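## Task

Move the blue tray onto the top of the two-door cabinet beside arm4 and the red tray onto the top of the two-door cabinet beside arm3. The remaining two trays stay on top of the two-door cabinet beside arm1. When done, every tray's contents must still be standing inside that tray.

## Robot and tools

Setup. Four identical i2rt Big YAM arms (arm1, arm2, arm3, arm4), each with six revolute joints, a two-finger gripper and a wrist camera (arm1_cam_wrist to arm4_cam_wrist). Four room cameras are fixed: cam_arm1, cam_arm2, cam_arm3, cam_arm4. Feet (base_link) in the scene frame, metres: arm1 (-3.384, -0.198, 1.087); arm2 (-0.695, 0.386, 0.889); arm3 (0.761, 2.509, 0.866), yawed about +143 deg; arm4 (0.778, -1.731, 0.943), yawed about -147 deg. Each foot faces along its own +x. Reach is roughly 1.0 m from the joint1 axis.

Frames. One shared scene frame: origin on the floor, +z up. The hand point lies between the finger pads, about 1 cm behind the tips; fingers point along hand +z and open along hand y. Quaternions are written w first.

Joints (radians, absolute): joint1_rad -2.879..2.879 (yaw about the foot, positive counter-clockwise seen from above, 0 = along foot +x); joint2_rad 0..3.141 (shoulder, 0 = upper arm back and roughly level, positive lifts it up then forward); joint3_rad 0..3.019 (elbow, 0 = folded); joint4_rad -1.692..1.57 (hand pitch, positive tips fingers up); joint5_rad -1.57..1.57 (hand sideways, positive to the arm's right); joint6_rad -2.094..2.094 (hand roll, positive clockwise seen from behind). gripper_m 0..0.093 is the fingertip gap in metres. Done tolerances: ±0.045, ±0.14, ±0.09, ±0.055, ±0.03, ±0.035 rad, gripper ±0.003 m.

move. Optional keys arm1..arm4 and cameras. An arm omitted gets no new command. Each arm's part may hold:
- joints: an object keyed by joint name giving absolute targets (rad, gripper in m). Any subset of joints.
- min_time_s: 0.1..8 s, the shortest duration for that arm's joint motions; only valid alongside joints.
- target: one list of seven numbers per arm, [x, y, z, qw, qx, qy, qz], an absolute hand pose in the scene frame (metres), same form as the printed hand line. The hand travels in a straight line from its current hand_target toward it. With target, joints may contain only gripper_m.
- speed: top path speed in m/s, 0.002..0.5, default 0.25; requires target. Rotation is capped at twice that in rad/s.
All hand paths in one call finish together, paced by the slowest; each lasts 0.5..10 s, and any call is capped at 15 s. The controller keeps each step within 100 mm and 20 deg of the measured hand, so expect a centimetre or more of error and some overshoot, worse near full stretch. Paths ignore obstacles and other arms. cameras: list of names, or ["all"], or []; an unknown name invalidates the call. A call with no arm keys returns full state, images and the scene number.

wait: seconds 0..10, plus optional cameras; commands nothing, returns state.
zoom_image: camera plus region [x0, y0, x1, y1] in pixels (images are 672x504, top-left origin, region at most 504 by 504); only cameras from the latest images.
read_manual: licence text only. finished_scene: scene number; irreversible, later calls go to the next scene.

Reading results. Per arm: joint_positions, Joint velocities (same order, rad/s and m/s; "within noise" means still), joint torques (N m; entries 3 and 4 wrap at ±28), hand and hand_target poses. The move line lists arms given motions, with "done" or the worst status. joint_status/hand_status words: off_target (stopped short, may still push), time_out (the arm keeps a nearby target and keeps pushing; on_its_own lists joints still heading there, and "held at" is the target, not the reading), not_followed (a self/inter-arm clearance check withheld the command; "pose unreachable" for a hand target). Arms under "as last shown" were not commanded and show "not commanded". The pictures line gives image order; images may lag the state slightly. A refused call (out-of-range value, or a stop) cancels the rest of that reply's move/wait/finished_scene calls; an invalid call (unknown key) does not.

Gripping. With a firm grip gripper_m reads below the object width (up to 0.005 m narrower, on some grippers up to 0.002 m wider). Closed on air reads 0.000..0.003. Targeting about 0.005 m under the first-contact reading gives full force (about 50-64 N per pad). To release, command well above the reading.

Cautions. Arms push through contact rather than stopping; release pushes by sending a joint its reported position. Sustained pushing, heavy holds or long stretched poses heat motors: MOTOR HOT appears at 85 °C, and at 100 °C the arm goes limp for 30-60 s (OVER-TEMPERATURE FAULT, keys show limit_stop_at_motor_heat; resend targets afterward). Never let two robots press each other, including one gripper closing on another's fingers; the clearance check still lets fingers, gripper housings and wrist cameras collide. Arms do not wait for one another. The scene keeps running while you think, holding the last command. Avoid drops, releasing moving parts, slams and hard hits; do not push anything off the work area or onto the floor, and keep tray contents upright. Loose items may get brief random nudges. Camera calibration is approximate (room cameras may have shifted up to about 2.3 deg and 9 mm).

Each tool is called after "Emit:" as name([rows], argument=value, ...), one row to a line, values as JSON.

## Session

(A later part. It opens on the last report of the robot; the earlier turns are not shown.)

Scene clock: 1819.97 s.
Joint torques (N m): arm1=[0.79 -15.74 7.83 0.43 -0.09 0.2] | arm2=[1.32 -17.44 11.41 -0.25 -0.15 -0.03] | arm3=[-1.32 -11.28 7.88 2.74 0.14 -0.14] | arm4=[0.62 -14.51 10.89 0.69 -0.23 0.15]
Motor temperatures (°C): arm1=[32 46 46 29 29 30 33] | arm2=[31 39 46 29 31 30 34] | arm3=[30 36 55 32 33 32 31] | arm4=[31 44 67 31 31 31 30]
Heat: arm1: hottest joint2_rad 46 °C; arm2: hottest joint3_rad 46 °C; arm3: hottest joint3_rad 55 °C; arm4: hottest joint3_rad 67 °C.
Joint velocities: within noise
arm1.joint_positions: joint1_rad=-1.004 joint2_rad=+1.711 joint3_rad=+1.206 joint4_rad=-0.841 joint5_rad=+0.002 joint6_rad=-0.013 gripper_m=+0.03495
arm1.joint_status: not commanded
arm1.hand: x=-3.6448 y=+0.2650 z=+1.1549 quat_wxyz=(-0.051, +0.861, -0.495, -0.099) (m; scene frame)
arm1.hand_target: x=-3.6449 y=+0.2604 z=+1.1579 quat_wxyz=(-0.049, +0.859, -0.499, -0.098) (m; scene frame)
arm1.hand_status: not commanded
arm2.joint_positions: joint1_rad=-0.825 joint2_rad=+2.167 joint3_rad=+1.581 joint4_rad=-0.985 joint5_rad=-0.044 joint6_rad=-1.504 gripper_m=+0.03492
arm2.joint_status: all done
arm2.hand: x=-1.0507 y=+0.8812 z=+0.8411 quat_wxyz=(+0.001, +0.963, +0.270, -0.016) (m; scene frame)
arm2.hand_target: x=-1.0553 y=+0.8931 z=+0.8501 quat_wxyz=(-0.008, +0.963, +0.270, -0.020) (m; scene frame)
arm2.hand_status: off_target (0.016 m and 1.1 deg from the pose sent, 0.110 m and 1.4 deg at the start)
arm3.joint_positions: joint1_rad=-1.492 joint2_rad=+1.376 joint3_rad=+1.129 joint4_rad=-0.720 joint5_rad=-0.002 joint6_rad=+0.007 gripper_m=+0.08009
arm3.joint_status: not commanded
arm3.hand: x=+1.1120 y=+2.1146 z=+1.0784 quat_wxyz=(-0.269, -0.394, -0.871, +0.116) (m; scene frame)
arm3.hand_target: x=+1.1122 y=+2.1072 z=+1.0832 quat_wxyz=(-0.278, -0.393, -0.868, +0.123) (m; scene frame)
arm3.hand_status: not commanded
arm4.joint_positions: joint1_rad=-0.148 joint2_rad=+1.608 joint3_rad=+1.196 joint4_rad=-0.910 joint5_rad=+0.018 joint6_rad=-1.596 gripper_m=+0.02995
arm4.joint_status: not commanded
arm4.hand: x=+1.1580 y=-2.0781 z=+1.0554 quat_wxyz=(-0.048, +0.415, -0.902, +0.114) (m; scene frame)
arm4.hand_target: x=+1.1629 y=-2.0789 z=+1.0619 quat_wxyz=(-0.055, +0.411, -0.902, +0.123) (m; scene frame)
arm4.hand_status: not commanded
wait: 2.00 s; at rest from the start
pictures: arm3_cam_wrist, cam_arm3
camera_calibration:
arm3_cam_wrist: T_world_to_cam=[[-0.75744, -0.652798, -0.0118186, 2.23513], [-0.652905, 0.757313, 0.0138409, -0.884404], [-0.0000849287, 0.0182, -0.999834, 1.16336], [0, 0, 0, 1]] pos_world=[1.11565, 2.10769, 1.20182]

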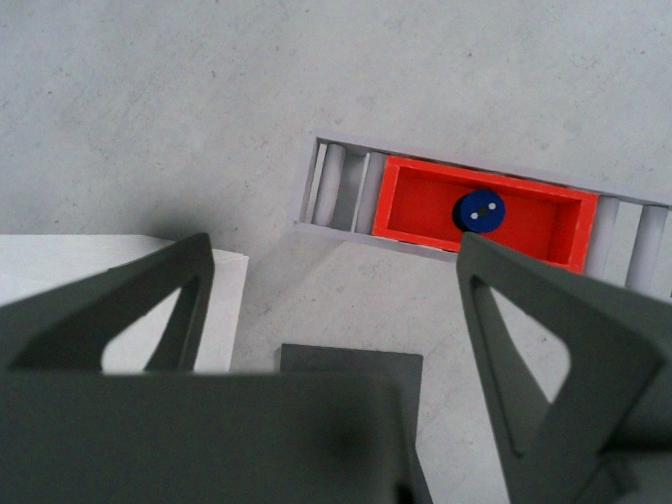

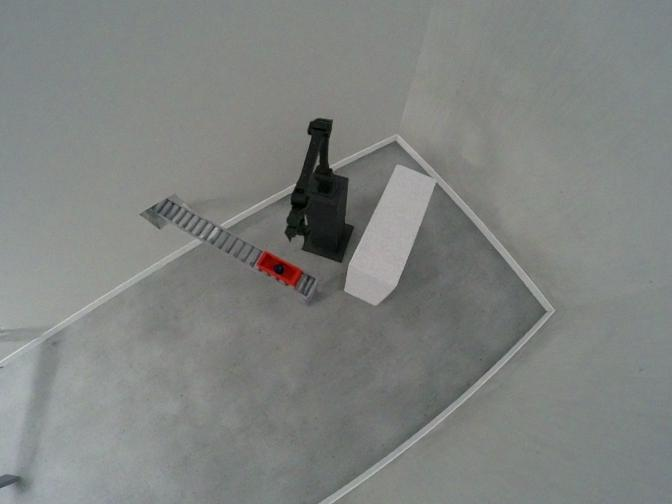

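Emit:
wait(seconds=1, cameras=["arm3_cam_wrist"])

Scene clock: 1824.33 s.
Joint torques (N m): arm1=[0.85 -15.62 7.83 0.38 -0.09 0.21] | arm2=[1.26 -17.44 11.41 -0.27 -0.15 -0.03] | arm3=[-1.32 -11.22 7.87 2.77 0.15 -0.14] | arm4=[0.62 -14.45 10.89 0.73 -0.2 0.15]
Motor temperatures (°C): arm1=[32 46 46 29 29 30 33] | arm2=[31 39 46 29 31 30 33] | arm3=[30 36 55 32 33 32 31] | arm4=[31 44 67 31 31 31 30]
Heat: arm1: hottest joint2_rad 46 °C; arm2: hottest joint3_rad 46 °C; arm3: hottest joint3_rad 55 °C; arm4: hottest joint3_rad 67 °C.
Joint velocities: within noise
arm1.joint_positions: joint1_rad=-1.004 joint2_rad=+1.711 joint3_rad=+1.206 joint4_rad=-0.841 joint5_rad=+0.002 joint6_rad=-0.013 gripper_m=+0.03495
arm1.joint_status: not commanded
arm1.hand: x=-3.6448 y=+0.2650 z=+1.1549 quat_wxyz=(-0.051, +0.861, -0.495, -0.099) (m; scene frame)
arm1.hand_target: x=-3.6449 y=+0.2604 z=+1.1579 quat_wxyz=(-0.049, +0.859, -0.499, -0.098) (m; scene frame)
arm1.hand_status: not commanded
arm2.joint_positions: joint1_rad=-0.825 joint2_rad=+2.167 joint3_rad=+1.581 joint4_rad=-0.985 joint5_rad=-0.044 joint6_rad=-1.504 gripper_m=+0.03492
arm2.joint_status: all done
arm2.hand: x=-1.0507 y=+0.8812 z=+0.8411 quat_wxyz=(+0.001, +0.963, +0.270, -0.016) (m; scene frame)
arm2.hand_target: x=-1.0553 y=+0.8931 z=+0.8501 quat_wxyz=(-0.008, +0.963, +0.270, -0.020) (m; scene frame)
arm2.hand_status: off_target (0.016 m and 1.1 deg from the pose sent, 0.110 m and 1.4 deg at the start)
arm3.joint_positions: joint1_rad=-1.492 joint2_rad=+1.376 joint3_rad=+1.129 joint4_rad=-0.720 joint5_rad=-0.002 joint6_rad=+0.007 gripper_m=+0.08009
arm3.joint_status: not commanded
arm3.hand: x=+1.1120 y=+2.1146 z=+1.0784 quat_wxyz=(-0.269, -0.394, -0.871, +0.116) (m; scene frame)
arm3.hand_target: x=+1.1122 y=+2.1072 z=+1.0832 quat_wxyz=(-0.278, -0.393, -0.868, +0.123) (m; scene frame)
arm3.hand_status: not commanded
arm4.joint_positions: joint1_rad=-0.148 joint2_rad=+1.608 joint3_rad=+1.196 joint4_rad=-0.910 joint5_rad=+0.018 joint6_rad=-1.596 gripper_m=+0.02995
arm4.joint_status: not commanded
arm4.hand: x=+1.1580 y=-2.0781 z=+1.0554 quat_wxyz=(-0.048, +0.415, -0.902, +0.114) (m; scene frame)
arm4.hand_target: x=+1.1629 y=-2.0789 z=+1.0619 quat_wxyz=(-0.055, +0.411, -0.902, +0.123) (m; scene frame)
arm4.hand_status: not commanded
wait: 1.00 s; at rest from the start
pictures: arm3_cam_wrist
camera_calibration:
arm3_cam_wrist: T_world_to_cam=[[-0.75744, -0.652798, -0.0118186, 2.23513], [-0.652905, 0.757313, 0.0138409, -0.884404], [-0.0000849287, 0.0182, -0.999834, 1.16336], [0, 0, 0, 1]] pos_world=[1.11565, 2.10769, 1.20182]

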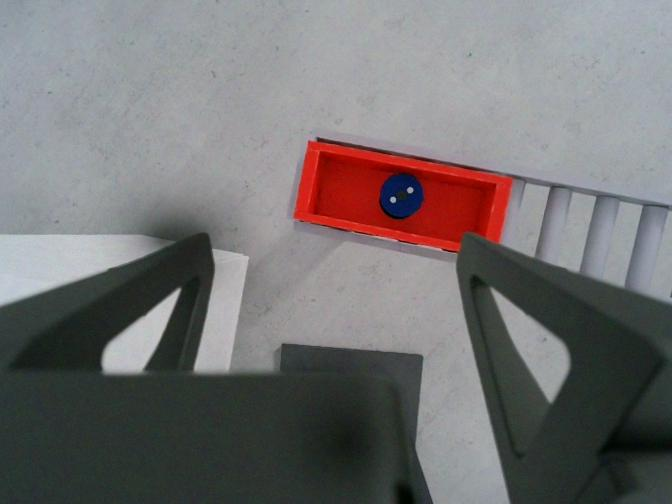

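Emit:
move(arm3={"joints": {"joint1_rad": -1.632, "joint2_rad": 2.265, "joint3_rad": 1.377, "joint4_rad": -0.683, "joint5_rad": 0, "joint6_rad": 1.621, "gripper_m": 0.04}, "min_time_s": 3}, cameras=["arm3_cam_wrist"])

Scene clock: 1852.37 s.
Joint torques (N m): arm1=[0.67 -15.62 7.84 0.38 -0.09 0.23] | arm2=[1.32 -17.44 11.41 -0.27 -0.15 -0.03] | arm3=[-1.96 -19.43 6.13 0.91 0.22 0.03] | arm4=[0.44 -14.62 10.96 0.66 -0.19 0.15]
Motor temperatures (°C): arm1=[32 46 46 29 29 30 33] | arm2=[31 40 47 29 31 30 33] | arm3=[30 36 56 32 33 32 31] | arm4=[31 44 67 31 31 31 30]
Heat: arm1: hottest joint2_rad 46 °C; arm2: hottest joint3_rad 47 °C; arm3: hottest joint3_rad 56 °C; arm4: hottest joint3_rad 67 °C.
move: arm3 done
Joint velocities: within noise
arm1, arm2, arm4: as last shown
arm3.joint_positions: joint1_rad=-1.616 joint2_rad=+2.262 joint3_rad=+1.348 joint4_rad=-0.696 joint5_rad=-0.002 joint6_rad=+1.612 gripper_m=+0.04010
arm3.joint_status: all done
arm3.hand: x=+1.0667 y=+2.0674 z=+0.6892 quat_wxyz=(+0.024, -0.960, -0.278, +0.005) (m; scene frame)
arm3.hand_target: x=+1.0695 y=+2.0477 z=+0.6939 quat_wxyz=(+0.006, -0.964, -0.266, +0.000) (m; scene frame)
arm3.hand_status: not commanded
pictures: arm3_cam_wrist
camera_calibration:
arm3_cam_wrist: T_world_to_cam=[[-0.52371, 0.850127, 0.0548891, -1.2371], [0.713866, 0.402781, 0.572856, -1.98305], [0.464892, 0.339193, -0.817816, -0.510012], [0, 0, 0, 1]] pos_world=[1.00485, 2.02342, 0.786808]

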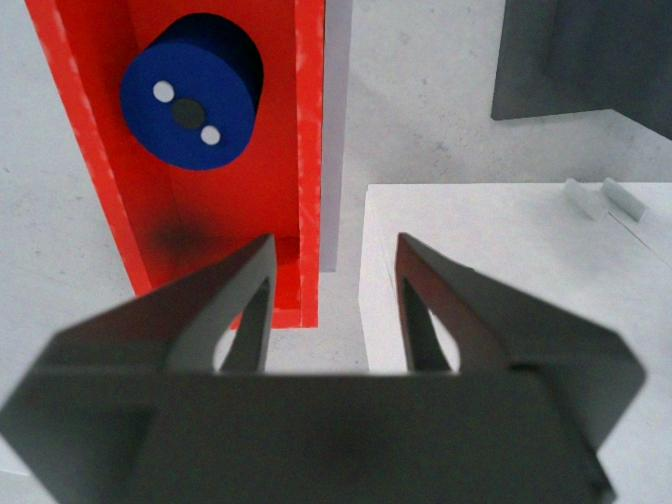

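Emit:
move(arm3={"target": [1.056, 2.034, 0.63, 0.016, 0.965, 0.261, 0.004], "speed": 0.15}, cameras=["arm3_cam_wrist"])

Scene clock: 1869.80 s.
Joint torques (N m): arm1=[0.91 -15.56 7.83 0.35 -0.08 0.21] | arm2=[1.26 -17.44 11.41 -0.25 -0.15 -0.04] | arm3=[-1.61 -19.9 5.29 0.99 0.28 -0.14] | arm4=[0.26 -14.27 10.93 0.79 -0.18 0.16]
Motor temperatures (°C): arm1=[32 46 46 29 29 30 33] | arm2=[31 40 47 29 31 30 32] | arm3=[30 40 54 32 33 32 31] | arm4=[31 45 67 31 31 31 30]
Heat: arm1: hottest joint2_rad 46 °C; arm2: hottest joint3_rad 47 °C; arm3: hottest joint3_rad 54 °C; arm4: hottest joint3_rad 67 °C.
move: arm3 off_target
Joint velocities: within noise
arm1, arm2, arm4: as last shown
arm3.joint_positions: joint1_rad=-1.652 joint2_rad=+2.388 joint3_rad=+1.364 joint4_rad=-0.539 joint5_rad=+0.002 joint6_rad=+1.608 gripper_m=+0.04010
arm3.joint_status: not commanded
arm3.hand: x=+1.0530 y=+2.0522 z=+0.6262 quat_wxyz=(+0.001, -0.965, -0.263, +0.000) (m; scene frame)
arm3.hand_target: x=+1.0556 y=+2.0343 z=+0.6304 quat_wxyz=(-0.016, -0.965, -0.261, -0.004) (m; scene frame)
arm3.hand_status: off_target (0.019 m and 2.0 deg from the pose sent, 0.069 m and 5.1 deg at the start)
pictures: arm3_cam_wrist
camera_calibration:
arm3_cam_wrist: T_world_to_cam=[[-0.496816, 0.867816, 0.00829466, -1.26333], [0.713838, 0.403192, 0.572601, -1.93173], [0.493568, 0.290399, -0.819792, -0.478814], [0, 0, 0, 1]] pos_world=[0.987625, 2.01425, 0.724062]

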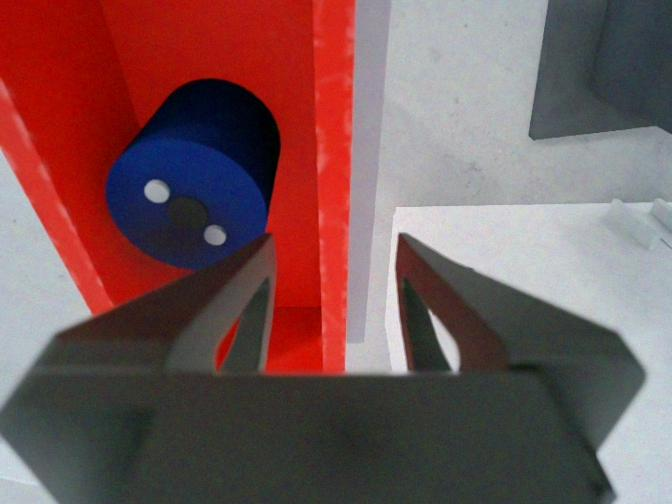

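Emit:
move(arm3={"target": [1.0556, 2.0343, 0.585, 0.016, 0.965, 0.261, 0.004], "speed": 0.12, "joints": {"gripper_m": 0.028}}, cameras=["arm3_cam_wrist"])

Scene clock: 1882.40 s.
Joint torques (N m): arm1=[1.08 -15.5 7.82 0.39 -0.11 0.21] | arm2=[1.32 -17.44 11.41 -0.25 -0.15 -0.03] | arm3=[-1.67 -20.07 4.89 1.01 0.27 -0.15] | arm4=[0.15 -14.33 10.88 0.77 -0.18 0.14]
Motor temperatures (°C): arm1=[32 46 46 29 29 30 33] | arm2=[31 40 48 29 31 30 32] | arm3=[30 42 54 32 33 32 31] | arm4=[31 45 67 31 31 31 30]
Heat: arm1: hottest joint2_rad 46 °C; arm2: hottest joint3_rad 48 °C; arm3: hottest joint3_rad 54 °C; arm4: hottest joint3_rad 67 °C.
move: arm3 off_target
Joint velocities: within noise
arm1, arm2, arm4: as last shown
arm3.joint_positions: joint1_rad=-1.652 joint2_rad=+2.486 joint3_rad=+1.407 joint4_rad=-0.480 joint5_rad=+0.002 joint6_rad=+1.607 gripper_m=+0.02809
arm3.joint_status: all done
arm3.hand: x=+1.0535 y=+2.0515 z=+0.5830 quat_wxyz=(+0.000, -0.965, -0.263, -0.001) (m; scene frame)
arm3.hand_target: x=+1.0553 y=+2.0345 z=+0.5855 quat_wxyz=(-0.016, -0.965, -0.261, -0.004) (m; scene frame)
arm3.hand_status: off_target (0.017 m and 1.9 deg from the pose sent, 0.045 m and 2.0 deg at the start)
pictures: arm3_cam_wrist
camera_calibration:
arm3_cam_wrist: T_world_to_cam=[[-0.497483, 0.867458, 0.00526246, -1.25889], [0.712613, 0.405206, 0.572705, -1.90994], [0.494665, 0.288661, -0.819744, -0.511984], [0, 0, 0, 1]] pos_world=[0.988027, 2.01374, 0.68076]

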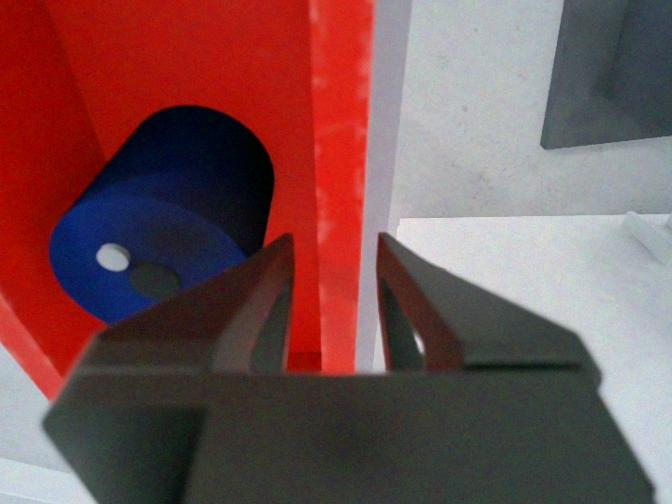

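Emit:
move(arm3={"target": [1.0562, 2.0345, 0.559, 0.016, 0.965, 0.261, 0.004], "speed": 0.1, "joints": {"gripper_m": 0.028}}, cameras=["arm3_cam_wrist"])

Scene clock: 1889.27 s.
Joint torques (N m): arm1=[0.67 -15.62 7.82 0.38 -0.09 0.21] | arm2=[1.26 -17.44 11.4 -0.25 -0.15 -0.04] | arm3=[-1.55 -19.96 4.72 1.1 0.27 -0.14] | arm4=[0.5 -14.62 10.96 0.7 -0.22 0.15]
Motor temperatures (°C): arm1=[32 46 46 29 29 30 32] | arm2=[31 40 48 29 31 30 32] | arm3=[30 42 53 32 33 32 31] | arm4=[31 45 67 31 31 31 30]
Heat: arm1: hottest joint2_rad 46 °C; arm2: hottest joint3_rad 48 °C; arm3: hottest joint3_rad 53 °C; arm4: hottest joint3_rad 67 °C.
move: arm3 off_target
Joint velocities: within noise
arm1, arm2, arm4: as last shown
arm3.joint_positions: joint1_rad=-1.652 joint2_rad=+2.542 joint3_rad=+1.439 joint4_rad=-0.453 joint5_rad=+0.002 joint6_rad=+1.607 gripper_m=+0.02809
arm3.joint_status: all done
arm3.hand: x=+1.0545 y=+2.0500 z=+0.5593 quat_wxyz=(-0.002, -0.965, -0.263, -0.001) (m; scene frame)
arm3.hand_target: x=+1.0559 y=+2.0347 z=+0.5593 quat_wxyz=(-0.016, -0.965, -0.261, -0.004) (m; scene frame)
arm3.hand_status: off_target (0.016 m and 1.7 deg from the pose sent, 0.030 m and 1.9 deg at the start)
pictures: arm3_cam_wrist
camera_calibration:
arm3_cam_wrist: T_world_to_cam=[[-0.497472, 0.867477, 0.00223809, -1.25539], [0.71169, 0.406655, 0.572826, -1.89853], [0.496003, 0.286558, -0.819674, -0.5286], [0, 0, 0, 1]] pos_world=[0.988829, 2.01254, 0.657057]

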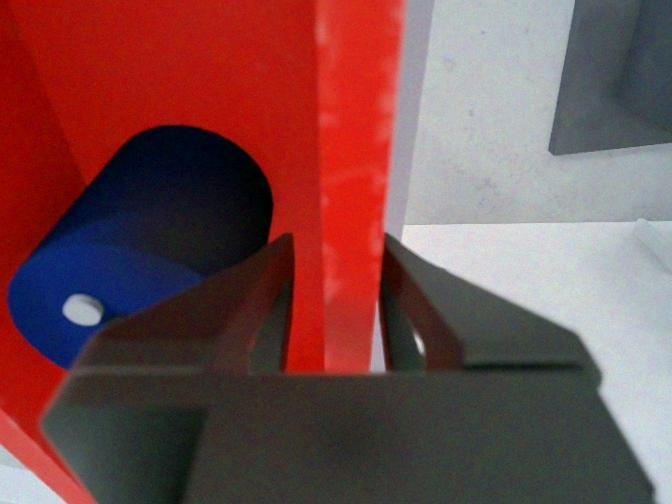

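Emit:
move(arm3={"target": [1.054, 2.038, 0.557, 0.016, 0.965, 0.261, 0.004], "speed": 0.1, "joints": {"gripper_m": 0.012}}, cameras=["arm3_cam_wrist"])

Emit:
move(arm3={"joints": {"gripper_m": 0.002}}, cameras=["arm3_cam_wrist"])

Scene clock: 1895.00 s.
Joint torques (N m): arm1=[0.79 -15.56 7.83 0.4 -0.1 0.22] | arm2=[1.26 -17.44 11.41 -0.25 -0.15 -0.04] | arm3=[-1.61 -20.19 3.97 1.63 0.28 -0.14] | arm4=[0.21 -14.56 10.93 0.77 -0.22 0.13]
Motor temperatures (°C): arm1=[32 46 46 29 29 30 32] | arm2=[31 40 48 29 31 30 32] | arm3=[30 43 53 32 33 32 31] | arm4=[31 45 67 31 31 31 30]
Heat: arm1: hottest joint2_rad 46 °C; arm2: hottest joint3_rad 48 °C; arm3: hottest joint3_rad 53 °C; arm4: hottest joint3_rad 67 °C.
move: arm3 off_target
Joint velocities: within noise
arm1, arm2, arm4: as last shown
arm3.joint_positions: joint1_rad=-1.652 joint2_rad=+2.544 joint3_rad=+1.437 joint4_rad=-0.454 joint5_rad=+0.002 joint6_rad=+1.607 gripper_m=+0.01235
arm3.joint_status: all done
arm3.hand: x=+1.0534 y=+2.0518 z=+0.5578 quat_wxyz=(+0.000, -0.965, -0.263, +0.000) (m; scene frame)
arm3.hand_target: x=+1.0537 y=+2.0381 z=+0.5574 quat_wxyz=(-0.016, -0.965, -0.261, -0.004) (m; scene frame)
arm3.hand_status: off_target (0.014 m and 1.9 deg from the pose sent, 0.012 m and 1.7 deg at the start)
pictures: arm3_cam_wrist
camera_calibration:
arm3_cam_wrist: T_world_to_cam=[[-0.497485, 0.867446, 0.00676788, -1.25995], [0.713234, 0.404578, 0.572376, -1.8947], [0.493767, 0.289575, -0.819963, -0.533376], [0, 0, 0, 1]] pos_world=[0.987925, 2.01395, 0.655661]

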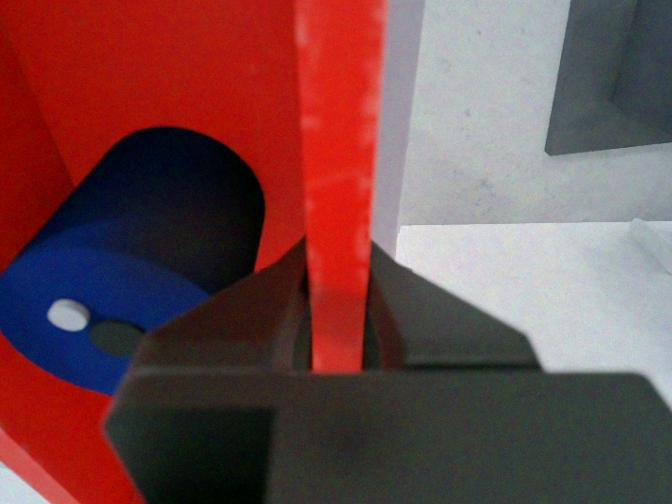

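Scene clock: 1895.43 s.
Joint torques (N m): arm1=[0.91 -15.68 7.82 0.39 -0.09 0.21] | arm2=[1.26 -17.44 11.41 -0.25 -0.15 -0.03] | arm3=[-1.61 -20.07 3.99 1.65 0.28 -0.14] | arm4=[0.38 -14.56 10.92 0.62 -0.2 0.15]
Motor temperatures (°C): arm1=[32 46 46 29 29 30 32] | arm2=[31 40 48 29 31 30 32] | arm3=[30 43 53 32 33 32 31] | arm4=[31 45 67 31 31 31 30]
Heat: arm1: hottest joint2_rad 46 °C; arm2: hottest joint3_rad 48 °C; arm3: hottest joint3_rad 53 °C; arm4: hottest joint3_rad 67 °C.
move: arm3 off_target
Joint velocities: within noise
arm1, arm2, arm4: as last shown
arm3.joint_positions: joint1_rad=-1.652 joint2_rad=+2.544 joint3_rad=+1.437 joint4_rad=-0.454 joint5_rad=+0.002 joint6_rad=+1.607 gripper_m=+0.01235
arm3.joint_status: gripper_m off_target (ended at +0.01235, target +0.00200)
arm3.hand: x=+1.0534 y=+2.0518 z=+0.5578 quat_wxyz=(+0.000, -0.965, -0.263, +0.000) (m; scene frame)
arm3.hand_target: x=+1.0537 y=+2.0381 z=+0.5574 quat_wxyz=(-0.016, -0.965, -0.261, -0.004) (m; scene frame)
arm3.hand_status: not commanded
pictures: arm3_cam_wrist
camera_calibration:
arm3_cam_wrist: T_world_to_cam=[[-0.497485, 0.867446, 0.00676788, -1.25995], [0.713234, 0.404578, 0.572376, -1.8947], [0.493767, 0.289575, -0.819963, -0.533376], [0, 0, 0, 1]] pos_world=[0.987925, 2.01395, 0.655661]

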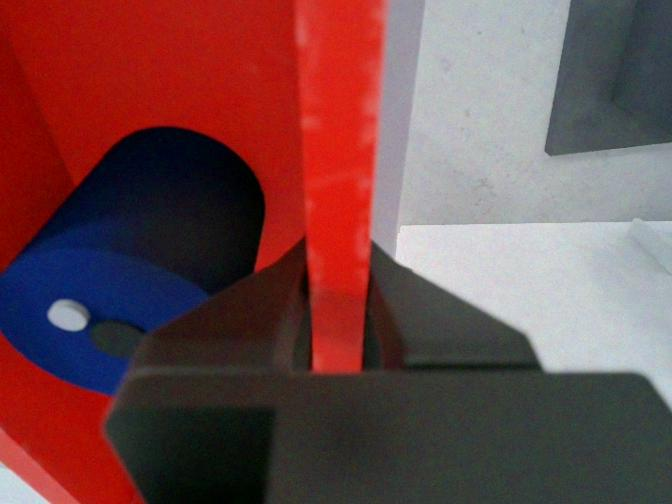

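Emit:
move(arm3={"target": [1.06, 2.033, 0.605, 0.016, 0.965, 0.261, 0.004], "speed": 0.05}, cameras=["arm3_cam_wrist"])

Scene clock: 1900.40 s.
Joint torques (N m): arm1=[0.62 -15.68 7.8 0.4 -0.1 0.22] | arm2=[1.26 -17.44 11.41 -0.25 -0.15 -0.03] | arm3=[-1.08 -25 3.54 0.03 0.24 -0.12] | arm4=[0.5 -14.8 10.88 0.73 -0.21 0.15]
Motor temperatures (°C): arm1=[32 46 46 29 29 30 32] | arm2=[31 40 48 29 31 30 32] | arm3=[30 42 52 32 33 32 32] | arm4=[31 45 67 31 31 31 30]
Heat: arm1: hottest joint2_rad 46 °C; arm2: hottest joint3_rad 48 °C; arm3: hottest joint3_rad 52 °C; arm4: hottest joint3_rad 67 °C.
move: arm3 off_target
Joint velocities: within noise
arm1, arm2, arm4: as last shown
arm3.joint_positions: joint1_rad=-1.652 joint2_rad=+2.501 joint3_rad=+1.417 joint4_rad=-0.490 joint5_rad=+0.003 joint6_rad=+1.610 gripper_m=+0.01231
arm3.joint_status: not commanded
arm3.hand: x=+1.0521 y=+2.0534 z=+0.5771 quat_wxyz=(+0.006, -0.965, -0.262, +0.002) (m; scene frame)
arm3.hand_target: x=+1.0597 y=+2.0334 z=+0.6044 quat_wxyz=(-0.016, -0.965, -0.261, -0.004) (m; scene frame)
arm3.hand_status: off_target (0.035 m and 2.7 deg from the pose sent, 0.051 m and 1.9 deg at the start)
pictures: arm3_cam_wrist
camera_calibration:
arm3_cam_wrist: T_world_to_cam=[[-0.49512, 0.868609, 0.0193511, -1.27418], [0.718552, 0.396862, 0.571124, -1.89453], [0.488404, 0.29668, -0.820635, -0.525932], [0, 0, 0, 1]] pos_world=[0.987316, 2.01466, 0.675071]

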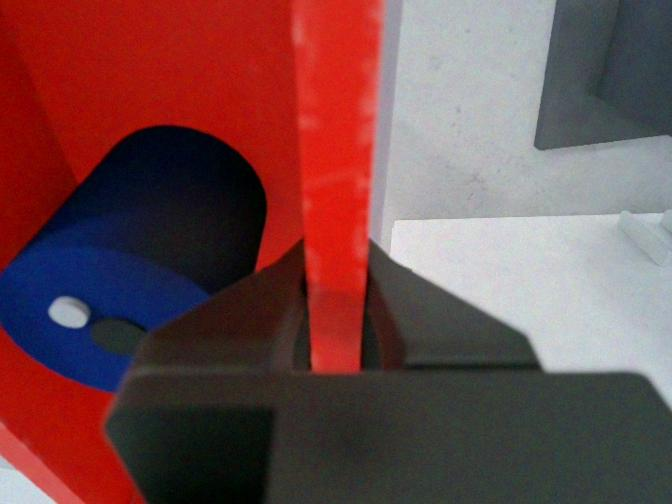

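Emit:
move(arm3={"target": [1.066, 2.025, 0.69, 0.022, 0.965, 0.261, 0.006], "speed": 0.1})

Emit:
move(arm3={"target": [1.072, 2.015, 0.98, 0.026, 0.965, 0.261, 0.006], "speed": 0.15}, cameras=["arm3_cam_wrist", "cam_arm3"])

Scene clock: 1905.70 s.
Joint torques (N m): arm1=[0.97 -15.38 7.84 0.39 -0.1 0.22] | arm2=[1.26 -17.44 11.41 -0.25 -0.15 -0.03] | arm3=[-0.97 -24.53 4.77 0.21 0.21 -0.11] | arm4=[0.62 -14.51 10.96 0.76 -0.19 0.16]
Motor temperatures (°C): arm1=[32 46 46 29 29 30 32] | arm2=[31 40 48 29 31 30 32] | arm3=[30 43 52 32 33 32 32] | arm4=[31 45 67 31 31 31 30]
Heat: arm1: hottest joint2_rad 46 °C; arm2: hottest joint3_rad 48 °C; arm3: hottest joint3_rad 52 °C; arm4: hottest joint3_rad 67 °C.
move: arm3 off_target
Joint velocities: within noise
arm1.joint_positions: joint1_rad=-1.004 joint2_rad=+1.711 joint3_rad=+1.206 joint4_rad=-0.841 joint5_rad=+0.002 joint6_rad=-0.013 gripper_m=+0.03495
arm1.joint_status: not commanded
arm1.hand: x=-3.6448 y=+0.2650 z=+1.1549 quat_wxyz=(-0.051, +0.861, -0.495, -0.099) (m; scene frame)
arm1.hand_target: x=-3.6449 y=+0.2604 z=+1.1579 quat_wxyz=(-0.049, +0.859, -0.499, -0.098) (m; scene frame)
arm1.hand_status: not commanded
arm2.joint_positions: joint1_rad=-0.825 joint2_rad=+2.167 joint3_rad=+1.581 joint4_rad=-0.985 joint5_rad=-0.044 joint6_rad=-1.504 gripper_m=+0.03492
arm2.joint_status: not commanded
arm2.hand: x=-1.0507 y=+0.8812 z=+0.8411 quat_wxyz=(+0.001, +0.963, +0.270, -0.016) (m; scene frame)
arm2.hand_target: x=-1.0553 y=+0.8931 z=+0.8501 quat_wxyz=(-0.008, +0.963, +0.270, -0.020) (m; scene frame)
arm2.hand_status: not commanded
arm3.joint_positions: joint1_rad=-1.652 joint2_rad=+2.327 joint3_rad=+1.377 joint4_rad=-0.620 joint5_rad=+0.003 joint6_rad=+1.611 gripper_m=+0.01231
arm3.joint_status: not commanded
arm3.hand: x=+1.0573 y=+2.0447 z=+0.6609 quat_wxyz=(+0.005, -0.965, -0.261, +0.001) (m; scene frame)
arm3.hand_target: x=+1.0656 y=+2.0254 z=+0.6897 quat_wxyz=(-0.022, -0.965, -0.261, -0.006) (m; scene frame)
arm3.hand_status: off_target (0.036 m and 3.2 deg from the pose sent, 0.117 m and 3.4 deg at the start)
arm4.joint_positions: joint1_rad=-0.148 joint2_rad=+1.608 joint3_rad=+1.196 joint4_rad=-0.910 joint5_rad=+0.018 joint6_rad=-1.596 gripper_m=+0.02995
arm4.joint_status: not commanded
arm4.hand: x=+1.1580 y=-2.0781 z=+1.0554 quat_wxyz=(-0.048, +0.415, -0.902, +0.114) (m; scene frame)
arm4.hand_target: x=+1.1629 y=-2.0789 z=+1.0619 quat_wxyz=(-0.055, +0.411, -0.902, +0.123) (m; scene frame)
arm4.hand_status: not commanded
pictures: none

Scene clock: 1908.47 s.
Joint torques (N m): arm1=[0.97 -15.56 7.91 0.4 -0.1 0.22] | arm2=[1.32 -17.44 11.41 -0.25 -0.15 -0.03] | arm3=[-0.79 -22.3 10.97 0.06 0.28 -0.09] | arm4=[0.38 -14.39 10.97 0.72 -0.22 0.16]
Motor temperatures (°C): arm1=[32 46 46 29 29 30 32] | arm2=[31 40 48 29 31 30 32] | arm3=[30 43 53 32 33 32 32] | arm4=[31 45 67 31 31 31 30]
Heat: arm1: hottest joint2_rad 46 °C; arm2: hottest joint3_rad 48 °C; arm3: hottest joint3_rad 53 °C; arm4: hottest joint3_rad 67 °C.
move: arm3 off_target
Joint velocities: within noise
arm1, arm2, arm4: as last shown
arm3.joint_positions: joint1_rad=-1.652 joint2_rad=+1.907 joint3_rad=+1.520 joint4_rad=-1.222 joint5_rad=+0.004 joint6_rad=+1.611 gripper_m=+0.01231
arm3.joint_status: not commanded
arm3.hand: x=+1.0589 y=+2.0402 z=+0.9340 quat_wxyz=(+0.023, -0.965, -0.261, +0.008) (m; scene frame)
arm3.hand_target: x=+1.0703 y=+2.0175 z=+0.9806 quat_wxyz=(-0.026, -0.965, -0.261, -0.006) (m; scene frame)
arm3.hand_status: off_target (0.054 m and 5.8 deg from the pose sent, 0.321 m and 3.6 deg at the start)
pictures: arm3_cam_wrist, cam_arm3
camera_calibration:
arm3_cam_wrist: T_world_to_cam=[[-0.493887, 0.867855, 0.0538802, -1.29833], [0.730187, 0.380301, 0.567626, -2.07327], [0.472126, 0.319686, -0.821522, -0.261456], [0, 0, 0, 1]] pos_world=[0.996084, 1.99881, 1.032]

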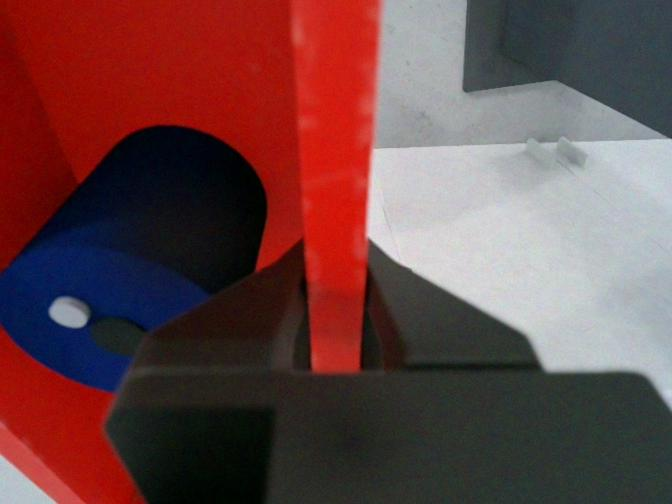

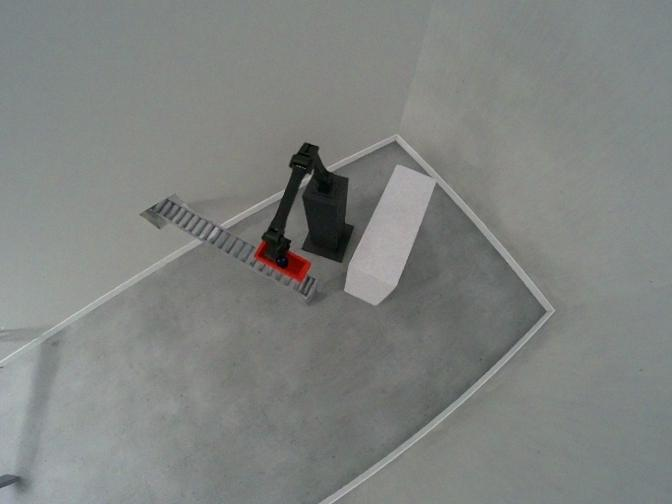

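Emit:
move(arm3={"joints": {"joint1_rad": -0.075, "joint5_rad": 0, "joint6_rad": 1.571}, "min_time_s": 5}, cameras=["arm3_cam_wrist", "cam_arm3"])

Emit:
zoom_image(camera="cam_arm3", region=[320, 120, 480, 320])

Scene clock: 1957.80 s.
Joint torques (N m): arm1=[0.79 -15.62 7.84 0.4 -0.09 0.21] | arm2=[1.26 -17.44 11.4 -0.25 -0.15 -0.03] | arm3=[-0.5 -22.18 11.03 0.06 0.11 -0.12] | arm4=[0.5 -14.74 10.91 0.68 -0.18 0.15]
Motor temperatures (°C): arm1=[32 46 46 29 29 30 32] | arm2=[31 40 49 29 31 30 31] | arm3=[30 47 68 32 33 32 34] | arm4=[31 45 67 31 31 31 30]
Heat: arm1: hottest joint2_rad 46 °C; arm2: hottest joint3_rad 49 °C; arm3: hottest joint3_rad 68 °C; arm4: hottest joint3_rad 67 °C.
move: arm3 done
Joint velocities: within noise
arm1, arm2, arm4: as last shown
arm3.joint_positions: joint1_rad=-0.076 joint2_rad=+1.907 joint3_rad=+1.520 joint4_rad=-1.222 joint5_rad=+0.001 joint6_rad=+1.578 gripper_m=+0.01231
arm3.joint_status: all done
arm3.hand: x=+1.2273 y=+2.8098 z=+0.9414 quat_wxyz=(+0.012, -0.481, -0.877, +0.013) (m; scene frame)
arm3.hand_target: x=+1.2480 y=+2.8232 z=+0.9883 quat_wxyz=(-0.012, -0.477, -0.878, -0.032) (m; scene frame)
arm3.hand_status: not commanded
pictures: arm3_cam_wrist, cam_arm3
camera_calibration:
arm3_cam_wrist: T_world_to_cam=[[-0.848506, -0.527611, 0.0407997, 2.48509], [-0.410722, 0.705214, 0.57791, -2.01544], [-0.333684, 0.473602, -0.81508, -0.0303693], [0, 0, 0, 1]] pos_world=[1.27069, 2.74686, 1.0386]

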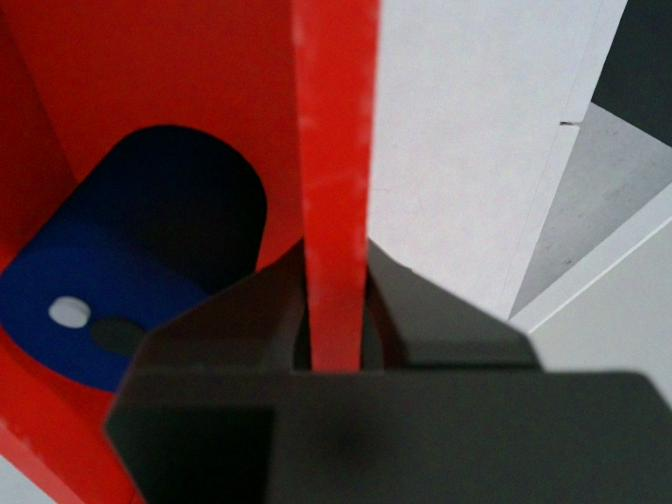

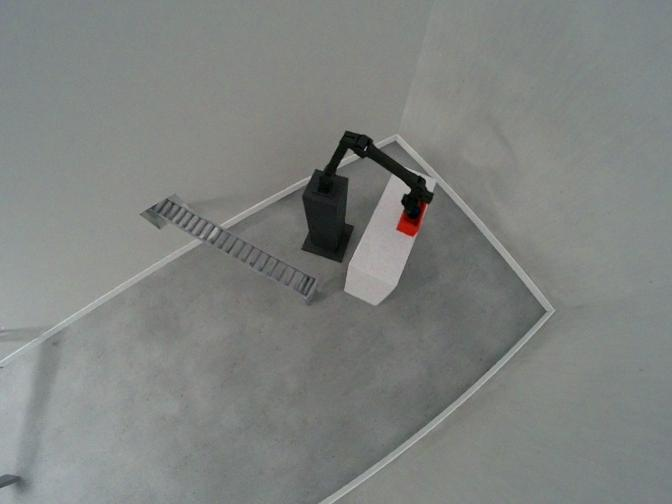

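Scaled by 2.520 from the camera's 672x504 image, which has a finer 960x720 frame.

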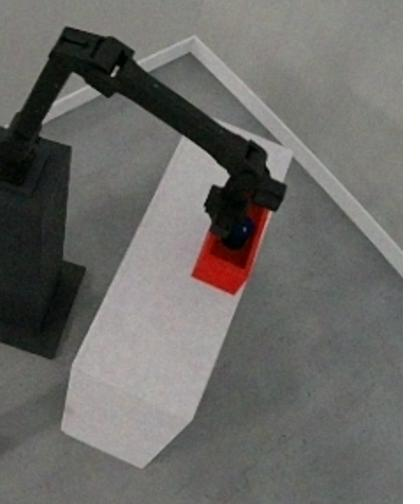

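Emit:
move(arm3={"target": [1.168, 2.772, 0.925, 0.012, 0.489, 0.872, 0.032], "speed": 0.12}, cameras=["arm3_cam_wrist", "cam_arm3"])

Emit:
zoom_image(camera="cam_arm3", region=[320, 120, 480, 320])

Scene clock: 1973.33 s.
Joint torques (N m): arm1=[0.79 -15.44 7.84 0.39 -0.1 0.2] | arm2=[1.32 -17.44 11.41 -0.25 -0.15 -0.03] | arm3=[-0.56 -18.9 6.97 1.33 0.16 0.01] | arm4=[0.5 -14.56 10.95 0.72 -0.19 0.14]
Motor temperatures (°C): arm1=[32 46 46 29 29 30 32] | arm2=[31 40 49 29 31 30 31] | arm3=[30 48 70 32 33 32 34] | arm4=[31 45 67 31 31 31 30]
Heat: arm1: hottest joint2_rad 46 °C; arm2: hottest joint3_rad 49 °C; arm3: hottest joint3_rad 70 °C; arm4: hottest joint3_rad 67 °C.
move: arm3 off_target
Joint velocities: within noise
arm1, arm2, arm4: as last shown
arm3.joint_positions: joint1_rad=-0.076 joint2_rad=+1.746 joint3_rad=+1.155 joint4_rad=-1.000 joint5_rad=+0.001 joint6_rad=+1.589 gripper_m=+0.01231
arm3.joint_status: not commanded
arm3.hand: x=+1.1534 y=+2.7624 z=+0.8984 quat_wxyz=(+0.008, -0.486, -0.874, +0.005) (m; scene frame)
arm3.hand_target: x=+1.1674 y=+2.7715 z=+0.9251 quat_wxyz=(-0.012, -0.489, -0.872, -0.032) (m; scene frame)
arm3.hand_status: off_target (0.032 m and 4.8 deg from the pose sent, 0.072 m and 6.0 deg at the start)
pictures: arm3_cam_wrist, cam_arm3
camera_calibration:
arm3_cam_wrist: T_world_to_cam=[[-0.854884, -0.518343, 0.022228, 2.3975], [-0.411897, 0.704129, 0.578397, -1.98367], [-0.315459, 0.485307, -0.815453, -0.120761], [0, 0, 0, 1]] pos_world=[1.19442, 2.69809, 0.995582]

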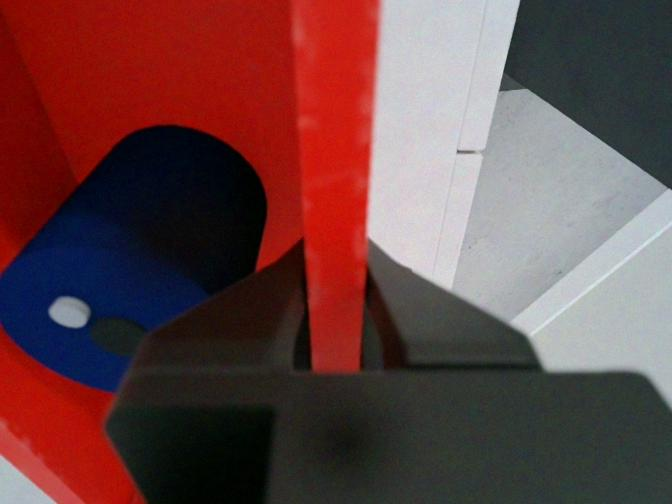

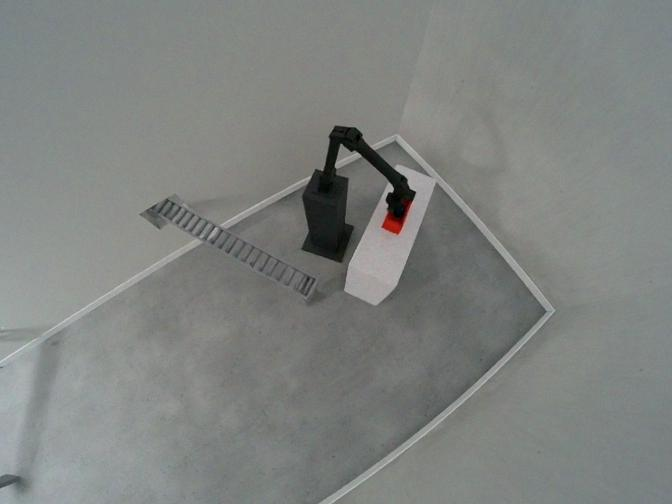

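Scaled by 2.520 from the camera's 672x504 image, which has a finer 960x720 frame.

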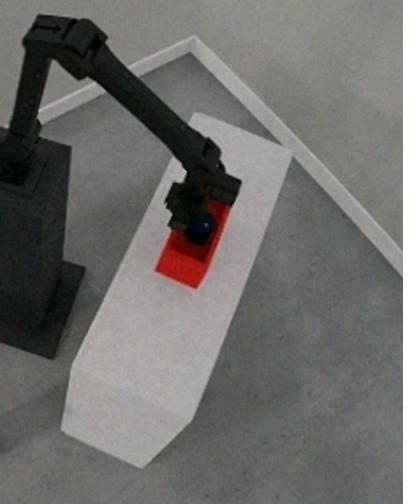

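Emit:
move(arm3={"target": [1.164, 2.77, 0.862, 0.008, 0.489, 0.872, 0.022], "speed": 0.1}, cameras=[])

Emit:
move(arm3={"target": [1.164, 2.77, 0.842, 0.006, 0.489, 0.872, 0.016], "speed": 0.05}, cameras=["cam_arm3"])

Emit:
zoom_image(camera="cam_arm3", region=[360, 160, 440, 260])

Scene clock: 1986.33 s.
Joint torques (N m): arm1=[0.79 -15.74 7.86 0.38 -0.1 0.21] | arm2=[1.32 -17.44 11.41 -0.25 -0.15 -0.04] | arm3=[-0.38 -17.44 6.48 1.32 0.25 0.02] | arm4=[0.5 -14.51 10.92 0.72 -0.2 0.15]
Motor temperatures (°C): arm1=[32 46 46 29 29 30 32] | arm2=[31 40 49 29 31 30 31] | arm3=[30 46 67 32 33 32 34] | arm4=[31 45 67 31 31 31 30]
Heat: arm1: hottest joint2_rad 46 °C; arm2: hottest joint3_rad 49 °C; arm3: hottest joint3_rad 67 °C; arm4: hottest joint3_rad 67 °C.
move: arm3 off_target
Joint velocities: within noise
arm1, arm2, arm4: as last shown
arm3.joint_positions: joint1_rad=-0.076 joint2_rad=+1.823 joint3_rad=+1.094 joint4_rad=-0.863 joint5_rad=+0.001 joint6_rad=+1.590 gripper_m=+0.01231
arm3.joint_status: not commanded
arm3.hand: x=+1.1483 y=+2.7598 z=+0.8450 quat_wxyz=(+0.008, -0.486, -0.874, +0.006) (m; scene frame)
arm3.hand_target: x=+1.1635 y=+2.7696 z=+0.8624 quat_wxyz=(-0.008, -0.489, -0.872, -0.022) (m; scene frame)
arm3.hand_status: off_target (0.025 m and 3.8 deg from the pose sent, 0.039 m and 3.6 deg at the start)
pictures: none
No camera images: "cameras" was empty.

Scene clock: 1987.37 s.
Joint torques (N m): arm1=[0.79 -15.62 7.82 0.39 -0.09 0.2] | arm2=[1.26 -17.44 11.41 -0.25 -0.15 -0.04] | arm3=[-0.32 -16.38 6.06 1.26 0.28 0.02] | arm4=[0.44 -14.45 10.95 0.77 -0.19 0.15]
Motor temperatures (°C): arm1=[32 46 46 29 29 30 32] | arm2=[31 40 49 29 31 30 31] | arm3=[30 45 66 32 33 32 34] | arm4=[31 45 67 31 31 31 30]
Heat: arm1: hottest joint2_rad 46 °C; arm2: hottest joint3_rad 49 °C; arm3: hottest joint3_rad 66 °C; arm4: hottest joint3_rad 67 °C.
move: arm3 off_target
Joint velocities: within noise
arm1, arm2, arm4: as last shown
arm3.joint_positions: joint1_rad=-0.076 joint2_rad=+1.851 joint3_rad=+1.094 joint4_rad=-0.828 joint5_rad=+0.003 joint6_rad=+1.590 gripper_m=+0.01231
arm3.joint_status: not commanded
arm3.hand: x=+1.1520 y=+2.7620 z=+0.8324 quat_wxyz=(+0.006, -0.486, -0.874, +0.003) (m; scene frame)
arm3.hand_target: x=+1.1638 y=+2.7697 z=+0.8422 quat_wxyz=(-0.006, -0.489, -0.872, -0.016) (m; scene frame)
arm3.hand_status: off_target (0.017 m and 2.6 deg from the pose sent, 0.019 m and 3.1 deg at the start)
pictures: cam_arm3

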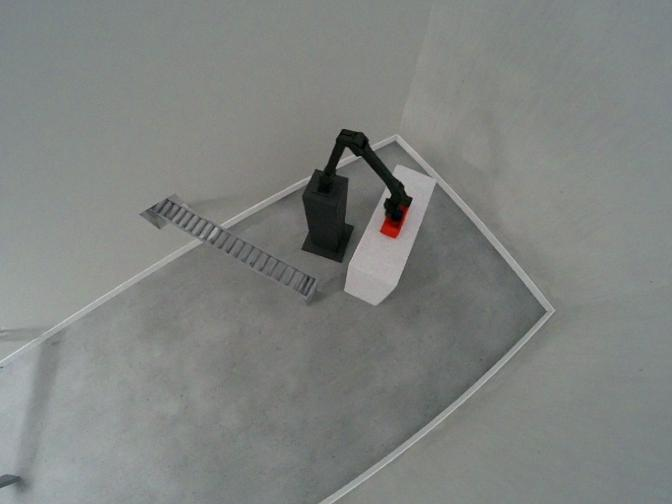

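Scaled by 5.040 from the camera's 672x504 image, which has a finer 960x720 frame.

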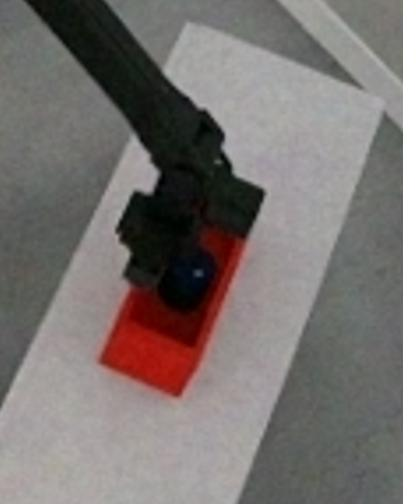

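Emit:
move(arm3={"target": [1.162, 2.769, 0.828, 0.004, 0.489, 0.872, 0.012], "speed": 0.05}, cameras=[])

Emit:
move(arm3={"target": [1.161, 2.768, 0.816, 0.003, 0.489, 0.872, 0.01], "speed": 0.05}, cameras=["cam_arm3", "arm3_cam_wrist"])

Emit:
zoom_image(camera="cam_arm3", region=[360, 160, 440, 260])

Scene clock: 1994.40 s.
Joint torques (N m): arm1=[0.79 -15.85 7.86 0.38 -0.09 0.22] | arm2=[1.32 -17.44 11.41 -0.25 -0.15 -0.03] | arm3=[-0.26 -15.62 5.45 1.16 0.33 0.01] | arm4=[0.38 -14.51 10.86 0.77 -0.22 0.15]
Motor temperatures (°C): arm1=[32 46 46 29 29 30 32] | arm2=[31 40 49 29 31 30 31] | arm3=[30 45 65 32 33 32 34] | arm4=[31 45 68 31 31 31 30]
Heat: arm1: hottest joint2_rad 46 °C; arm2: hottest joint3_rad 49 °C; arm3: hottest joint3_rad 65 °C; arm4: hottest joint3_rad 68 °C.
move: arm3 done
Joint velocities: within noise
arm1, arm2, arm4: as last shown
arm3.joint_positions: joint1_rad=-0.076 joint2_rad=+1.868 joint3_rad=+1.094 joint4_rad=-0.799 joint5_rad=+0.001 joint6_rad=+1.591 gripper_m=+0.01231
arm3.joint_status: not commanded
arm3.hand: x=+1.1555 y=+2.7647 z=+0.8250 quat_wxyz=(+0.004, -0.487, -0.874, -0.002) (m; scene frame)
arm3.hand_target: x=+1.1620 y=+2.7689 z=+0.8282 quat_wxyz=(-0.004, -0.489, -0.872, -0.012) (m; scene frame)
arm3.hand_status: done (0.008 m and 1.5 deg from the pose sent, 0.013 m and 2.1 deg at the start)
pictures: none
No camera images: "cameras" was empty.

Scene clock: 1995.37 s.
Joint torques (N m): arm1=[0.97 -15.56 7.79 0.35 -0.09 0.21] | arm2=[1.26 -17.44 11.41 -0.25 -0.15 -0.04] | arm3=[-0.5 -14.45 5.08 1.36 0.34 0] | arm4=[0.44 -14.74 10.86 0.75 -0.2 0.16]
Motor temperatures (°C): arm1=[32 46 46 29 29 30 32] | arm2=[31 40 49 29 31 30 31] | arm3=[30 45 64 32 33 32 34] | arm4=[31 45 68 31 31 31 30]
Heat: arm1: hottest joint2_rad 46 °C; arm2: hottest joint3_rad 49 °C; arm3: hottest joint3_rad 64 °C; arm4: hottest joint3_rad 68 °C.
move: arm3 done
Joint velocities: within noise
arm1, arm2, arm4: as last shown
arm3.joint_positions: joint1_rad=-0.076 joint2_rad=+1.875 joint3_rad=+1.091 joint4_rad=-0.778 joint5_rad=+0.001 joint6_rad=+1.591 gripper_m=+0.01231
arm3.joint_status: not commanded
arm3.hand: x=+1.1578 y=+2.7662 z=+0.8210 quat_wxyz=(+0.001, -0.487, -0.874, -0.007) (m; scene frame)
arm3.hand_target: x=+1.1610 y=+2.7679 z=+0.8161 quat_wxyz=(-0.003, -0.489, -0.872, -0.010) (m; scene frame)
arm3.hand_status: done (0.006 m and 0.6 deg from the pose sent, 0.011 m and 1.2 deg at the start)
pictures: arm3_cam_wrist, cam_arm3
camera_calibration:
arm3_cam_wrist: T_world_to_cam=[[-0.856396, -0.516289, -0.00553235, 2.42387], [-0.423622, 0.696478, 0.579192, -1.90566], [-0.295177, 0.498361, -0.815173, -0.244111], [0, 0, 0, 1]] pos_world=[1.19646, 2.70032, 0.918157]

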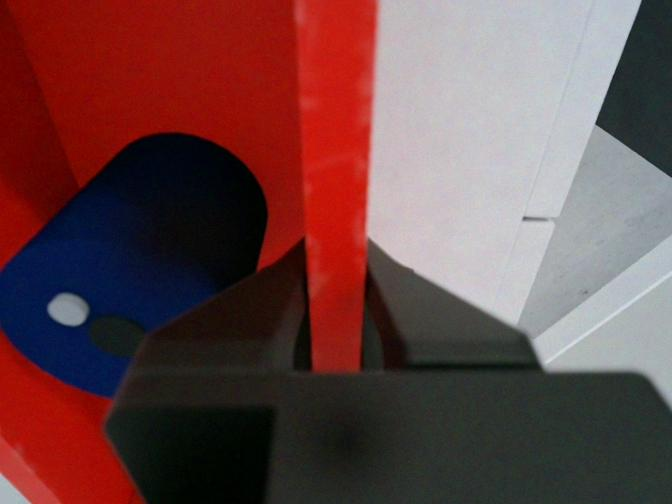

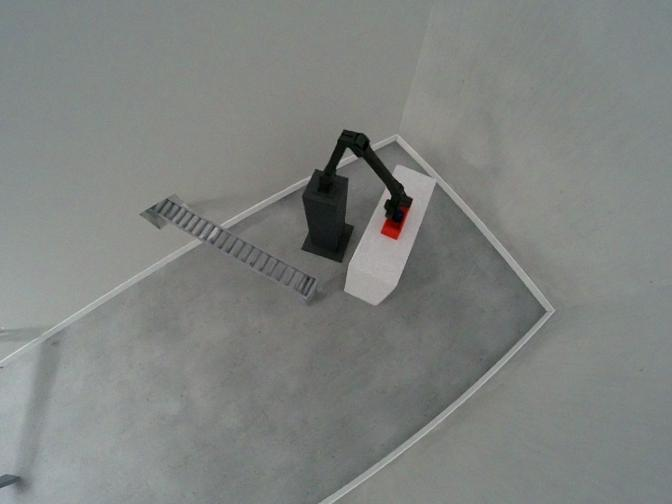

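Scaled by 5.040 from the camera's 672x504 image, which has a finer 960x720 frame.

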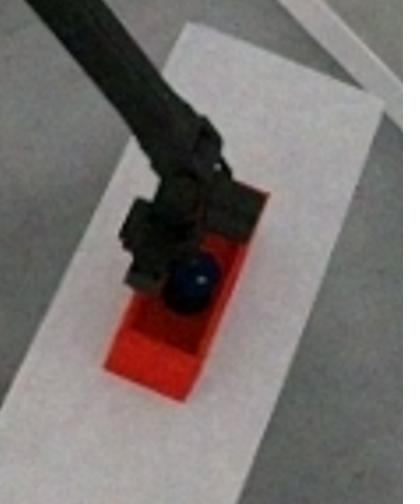

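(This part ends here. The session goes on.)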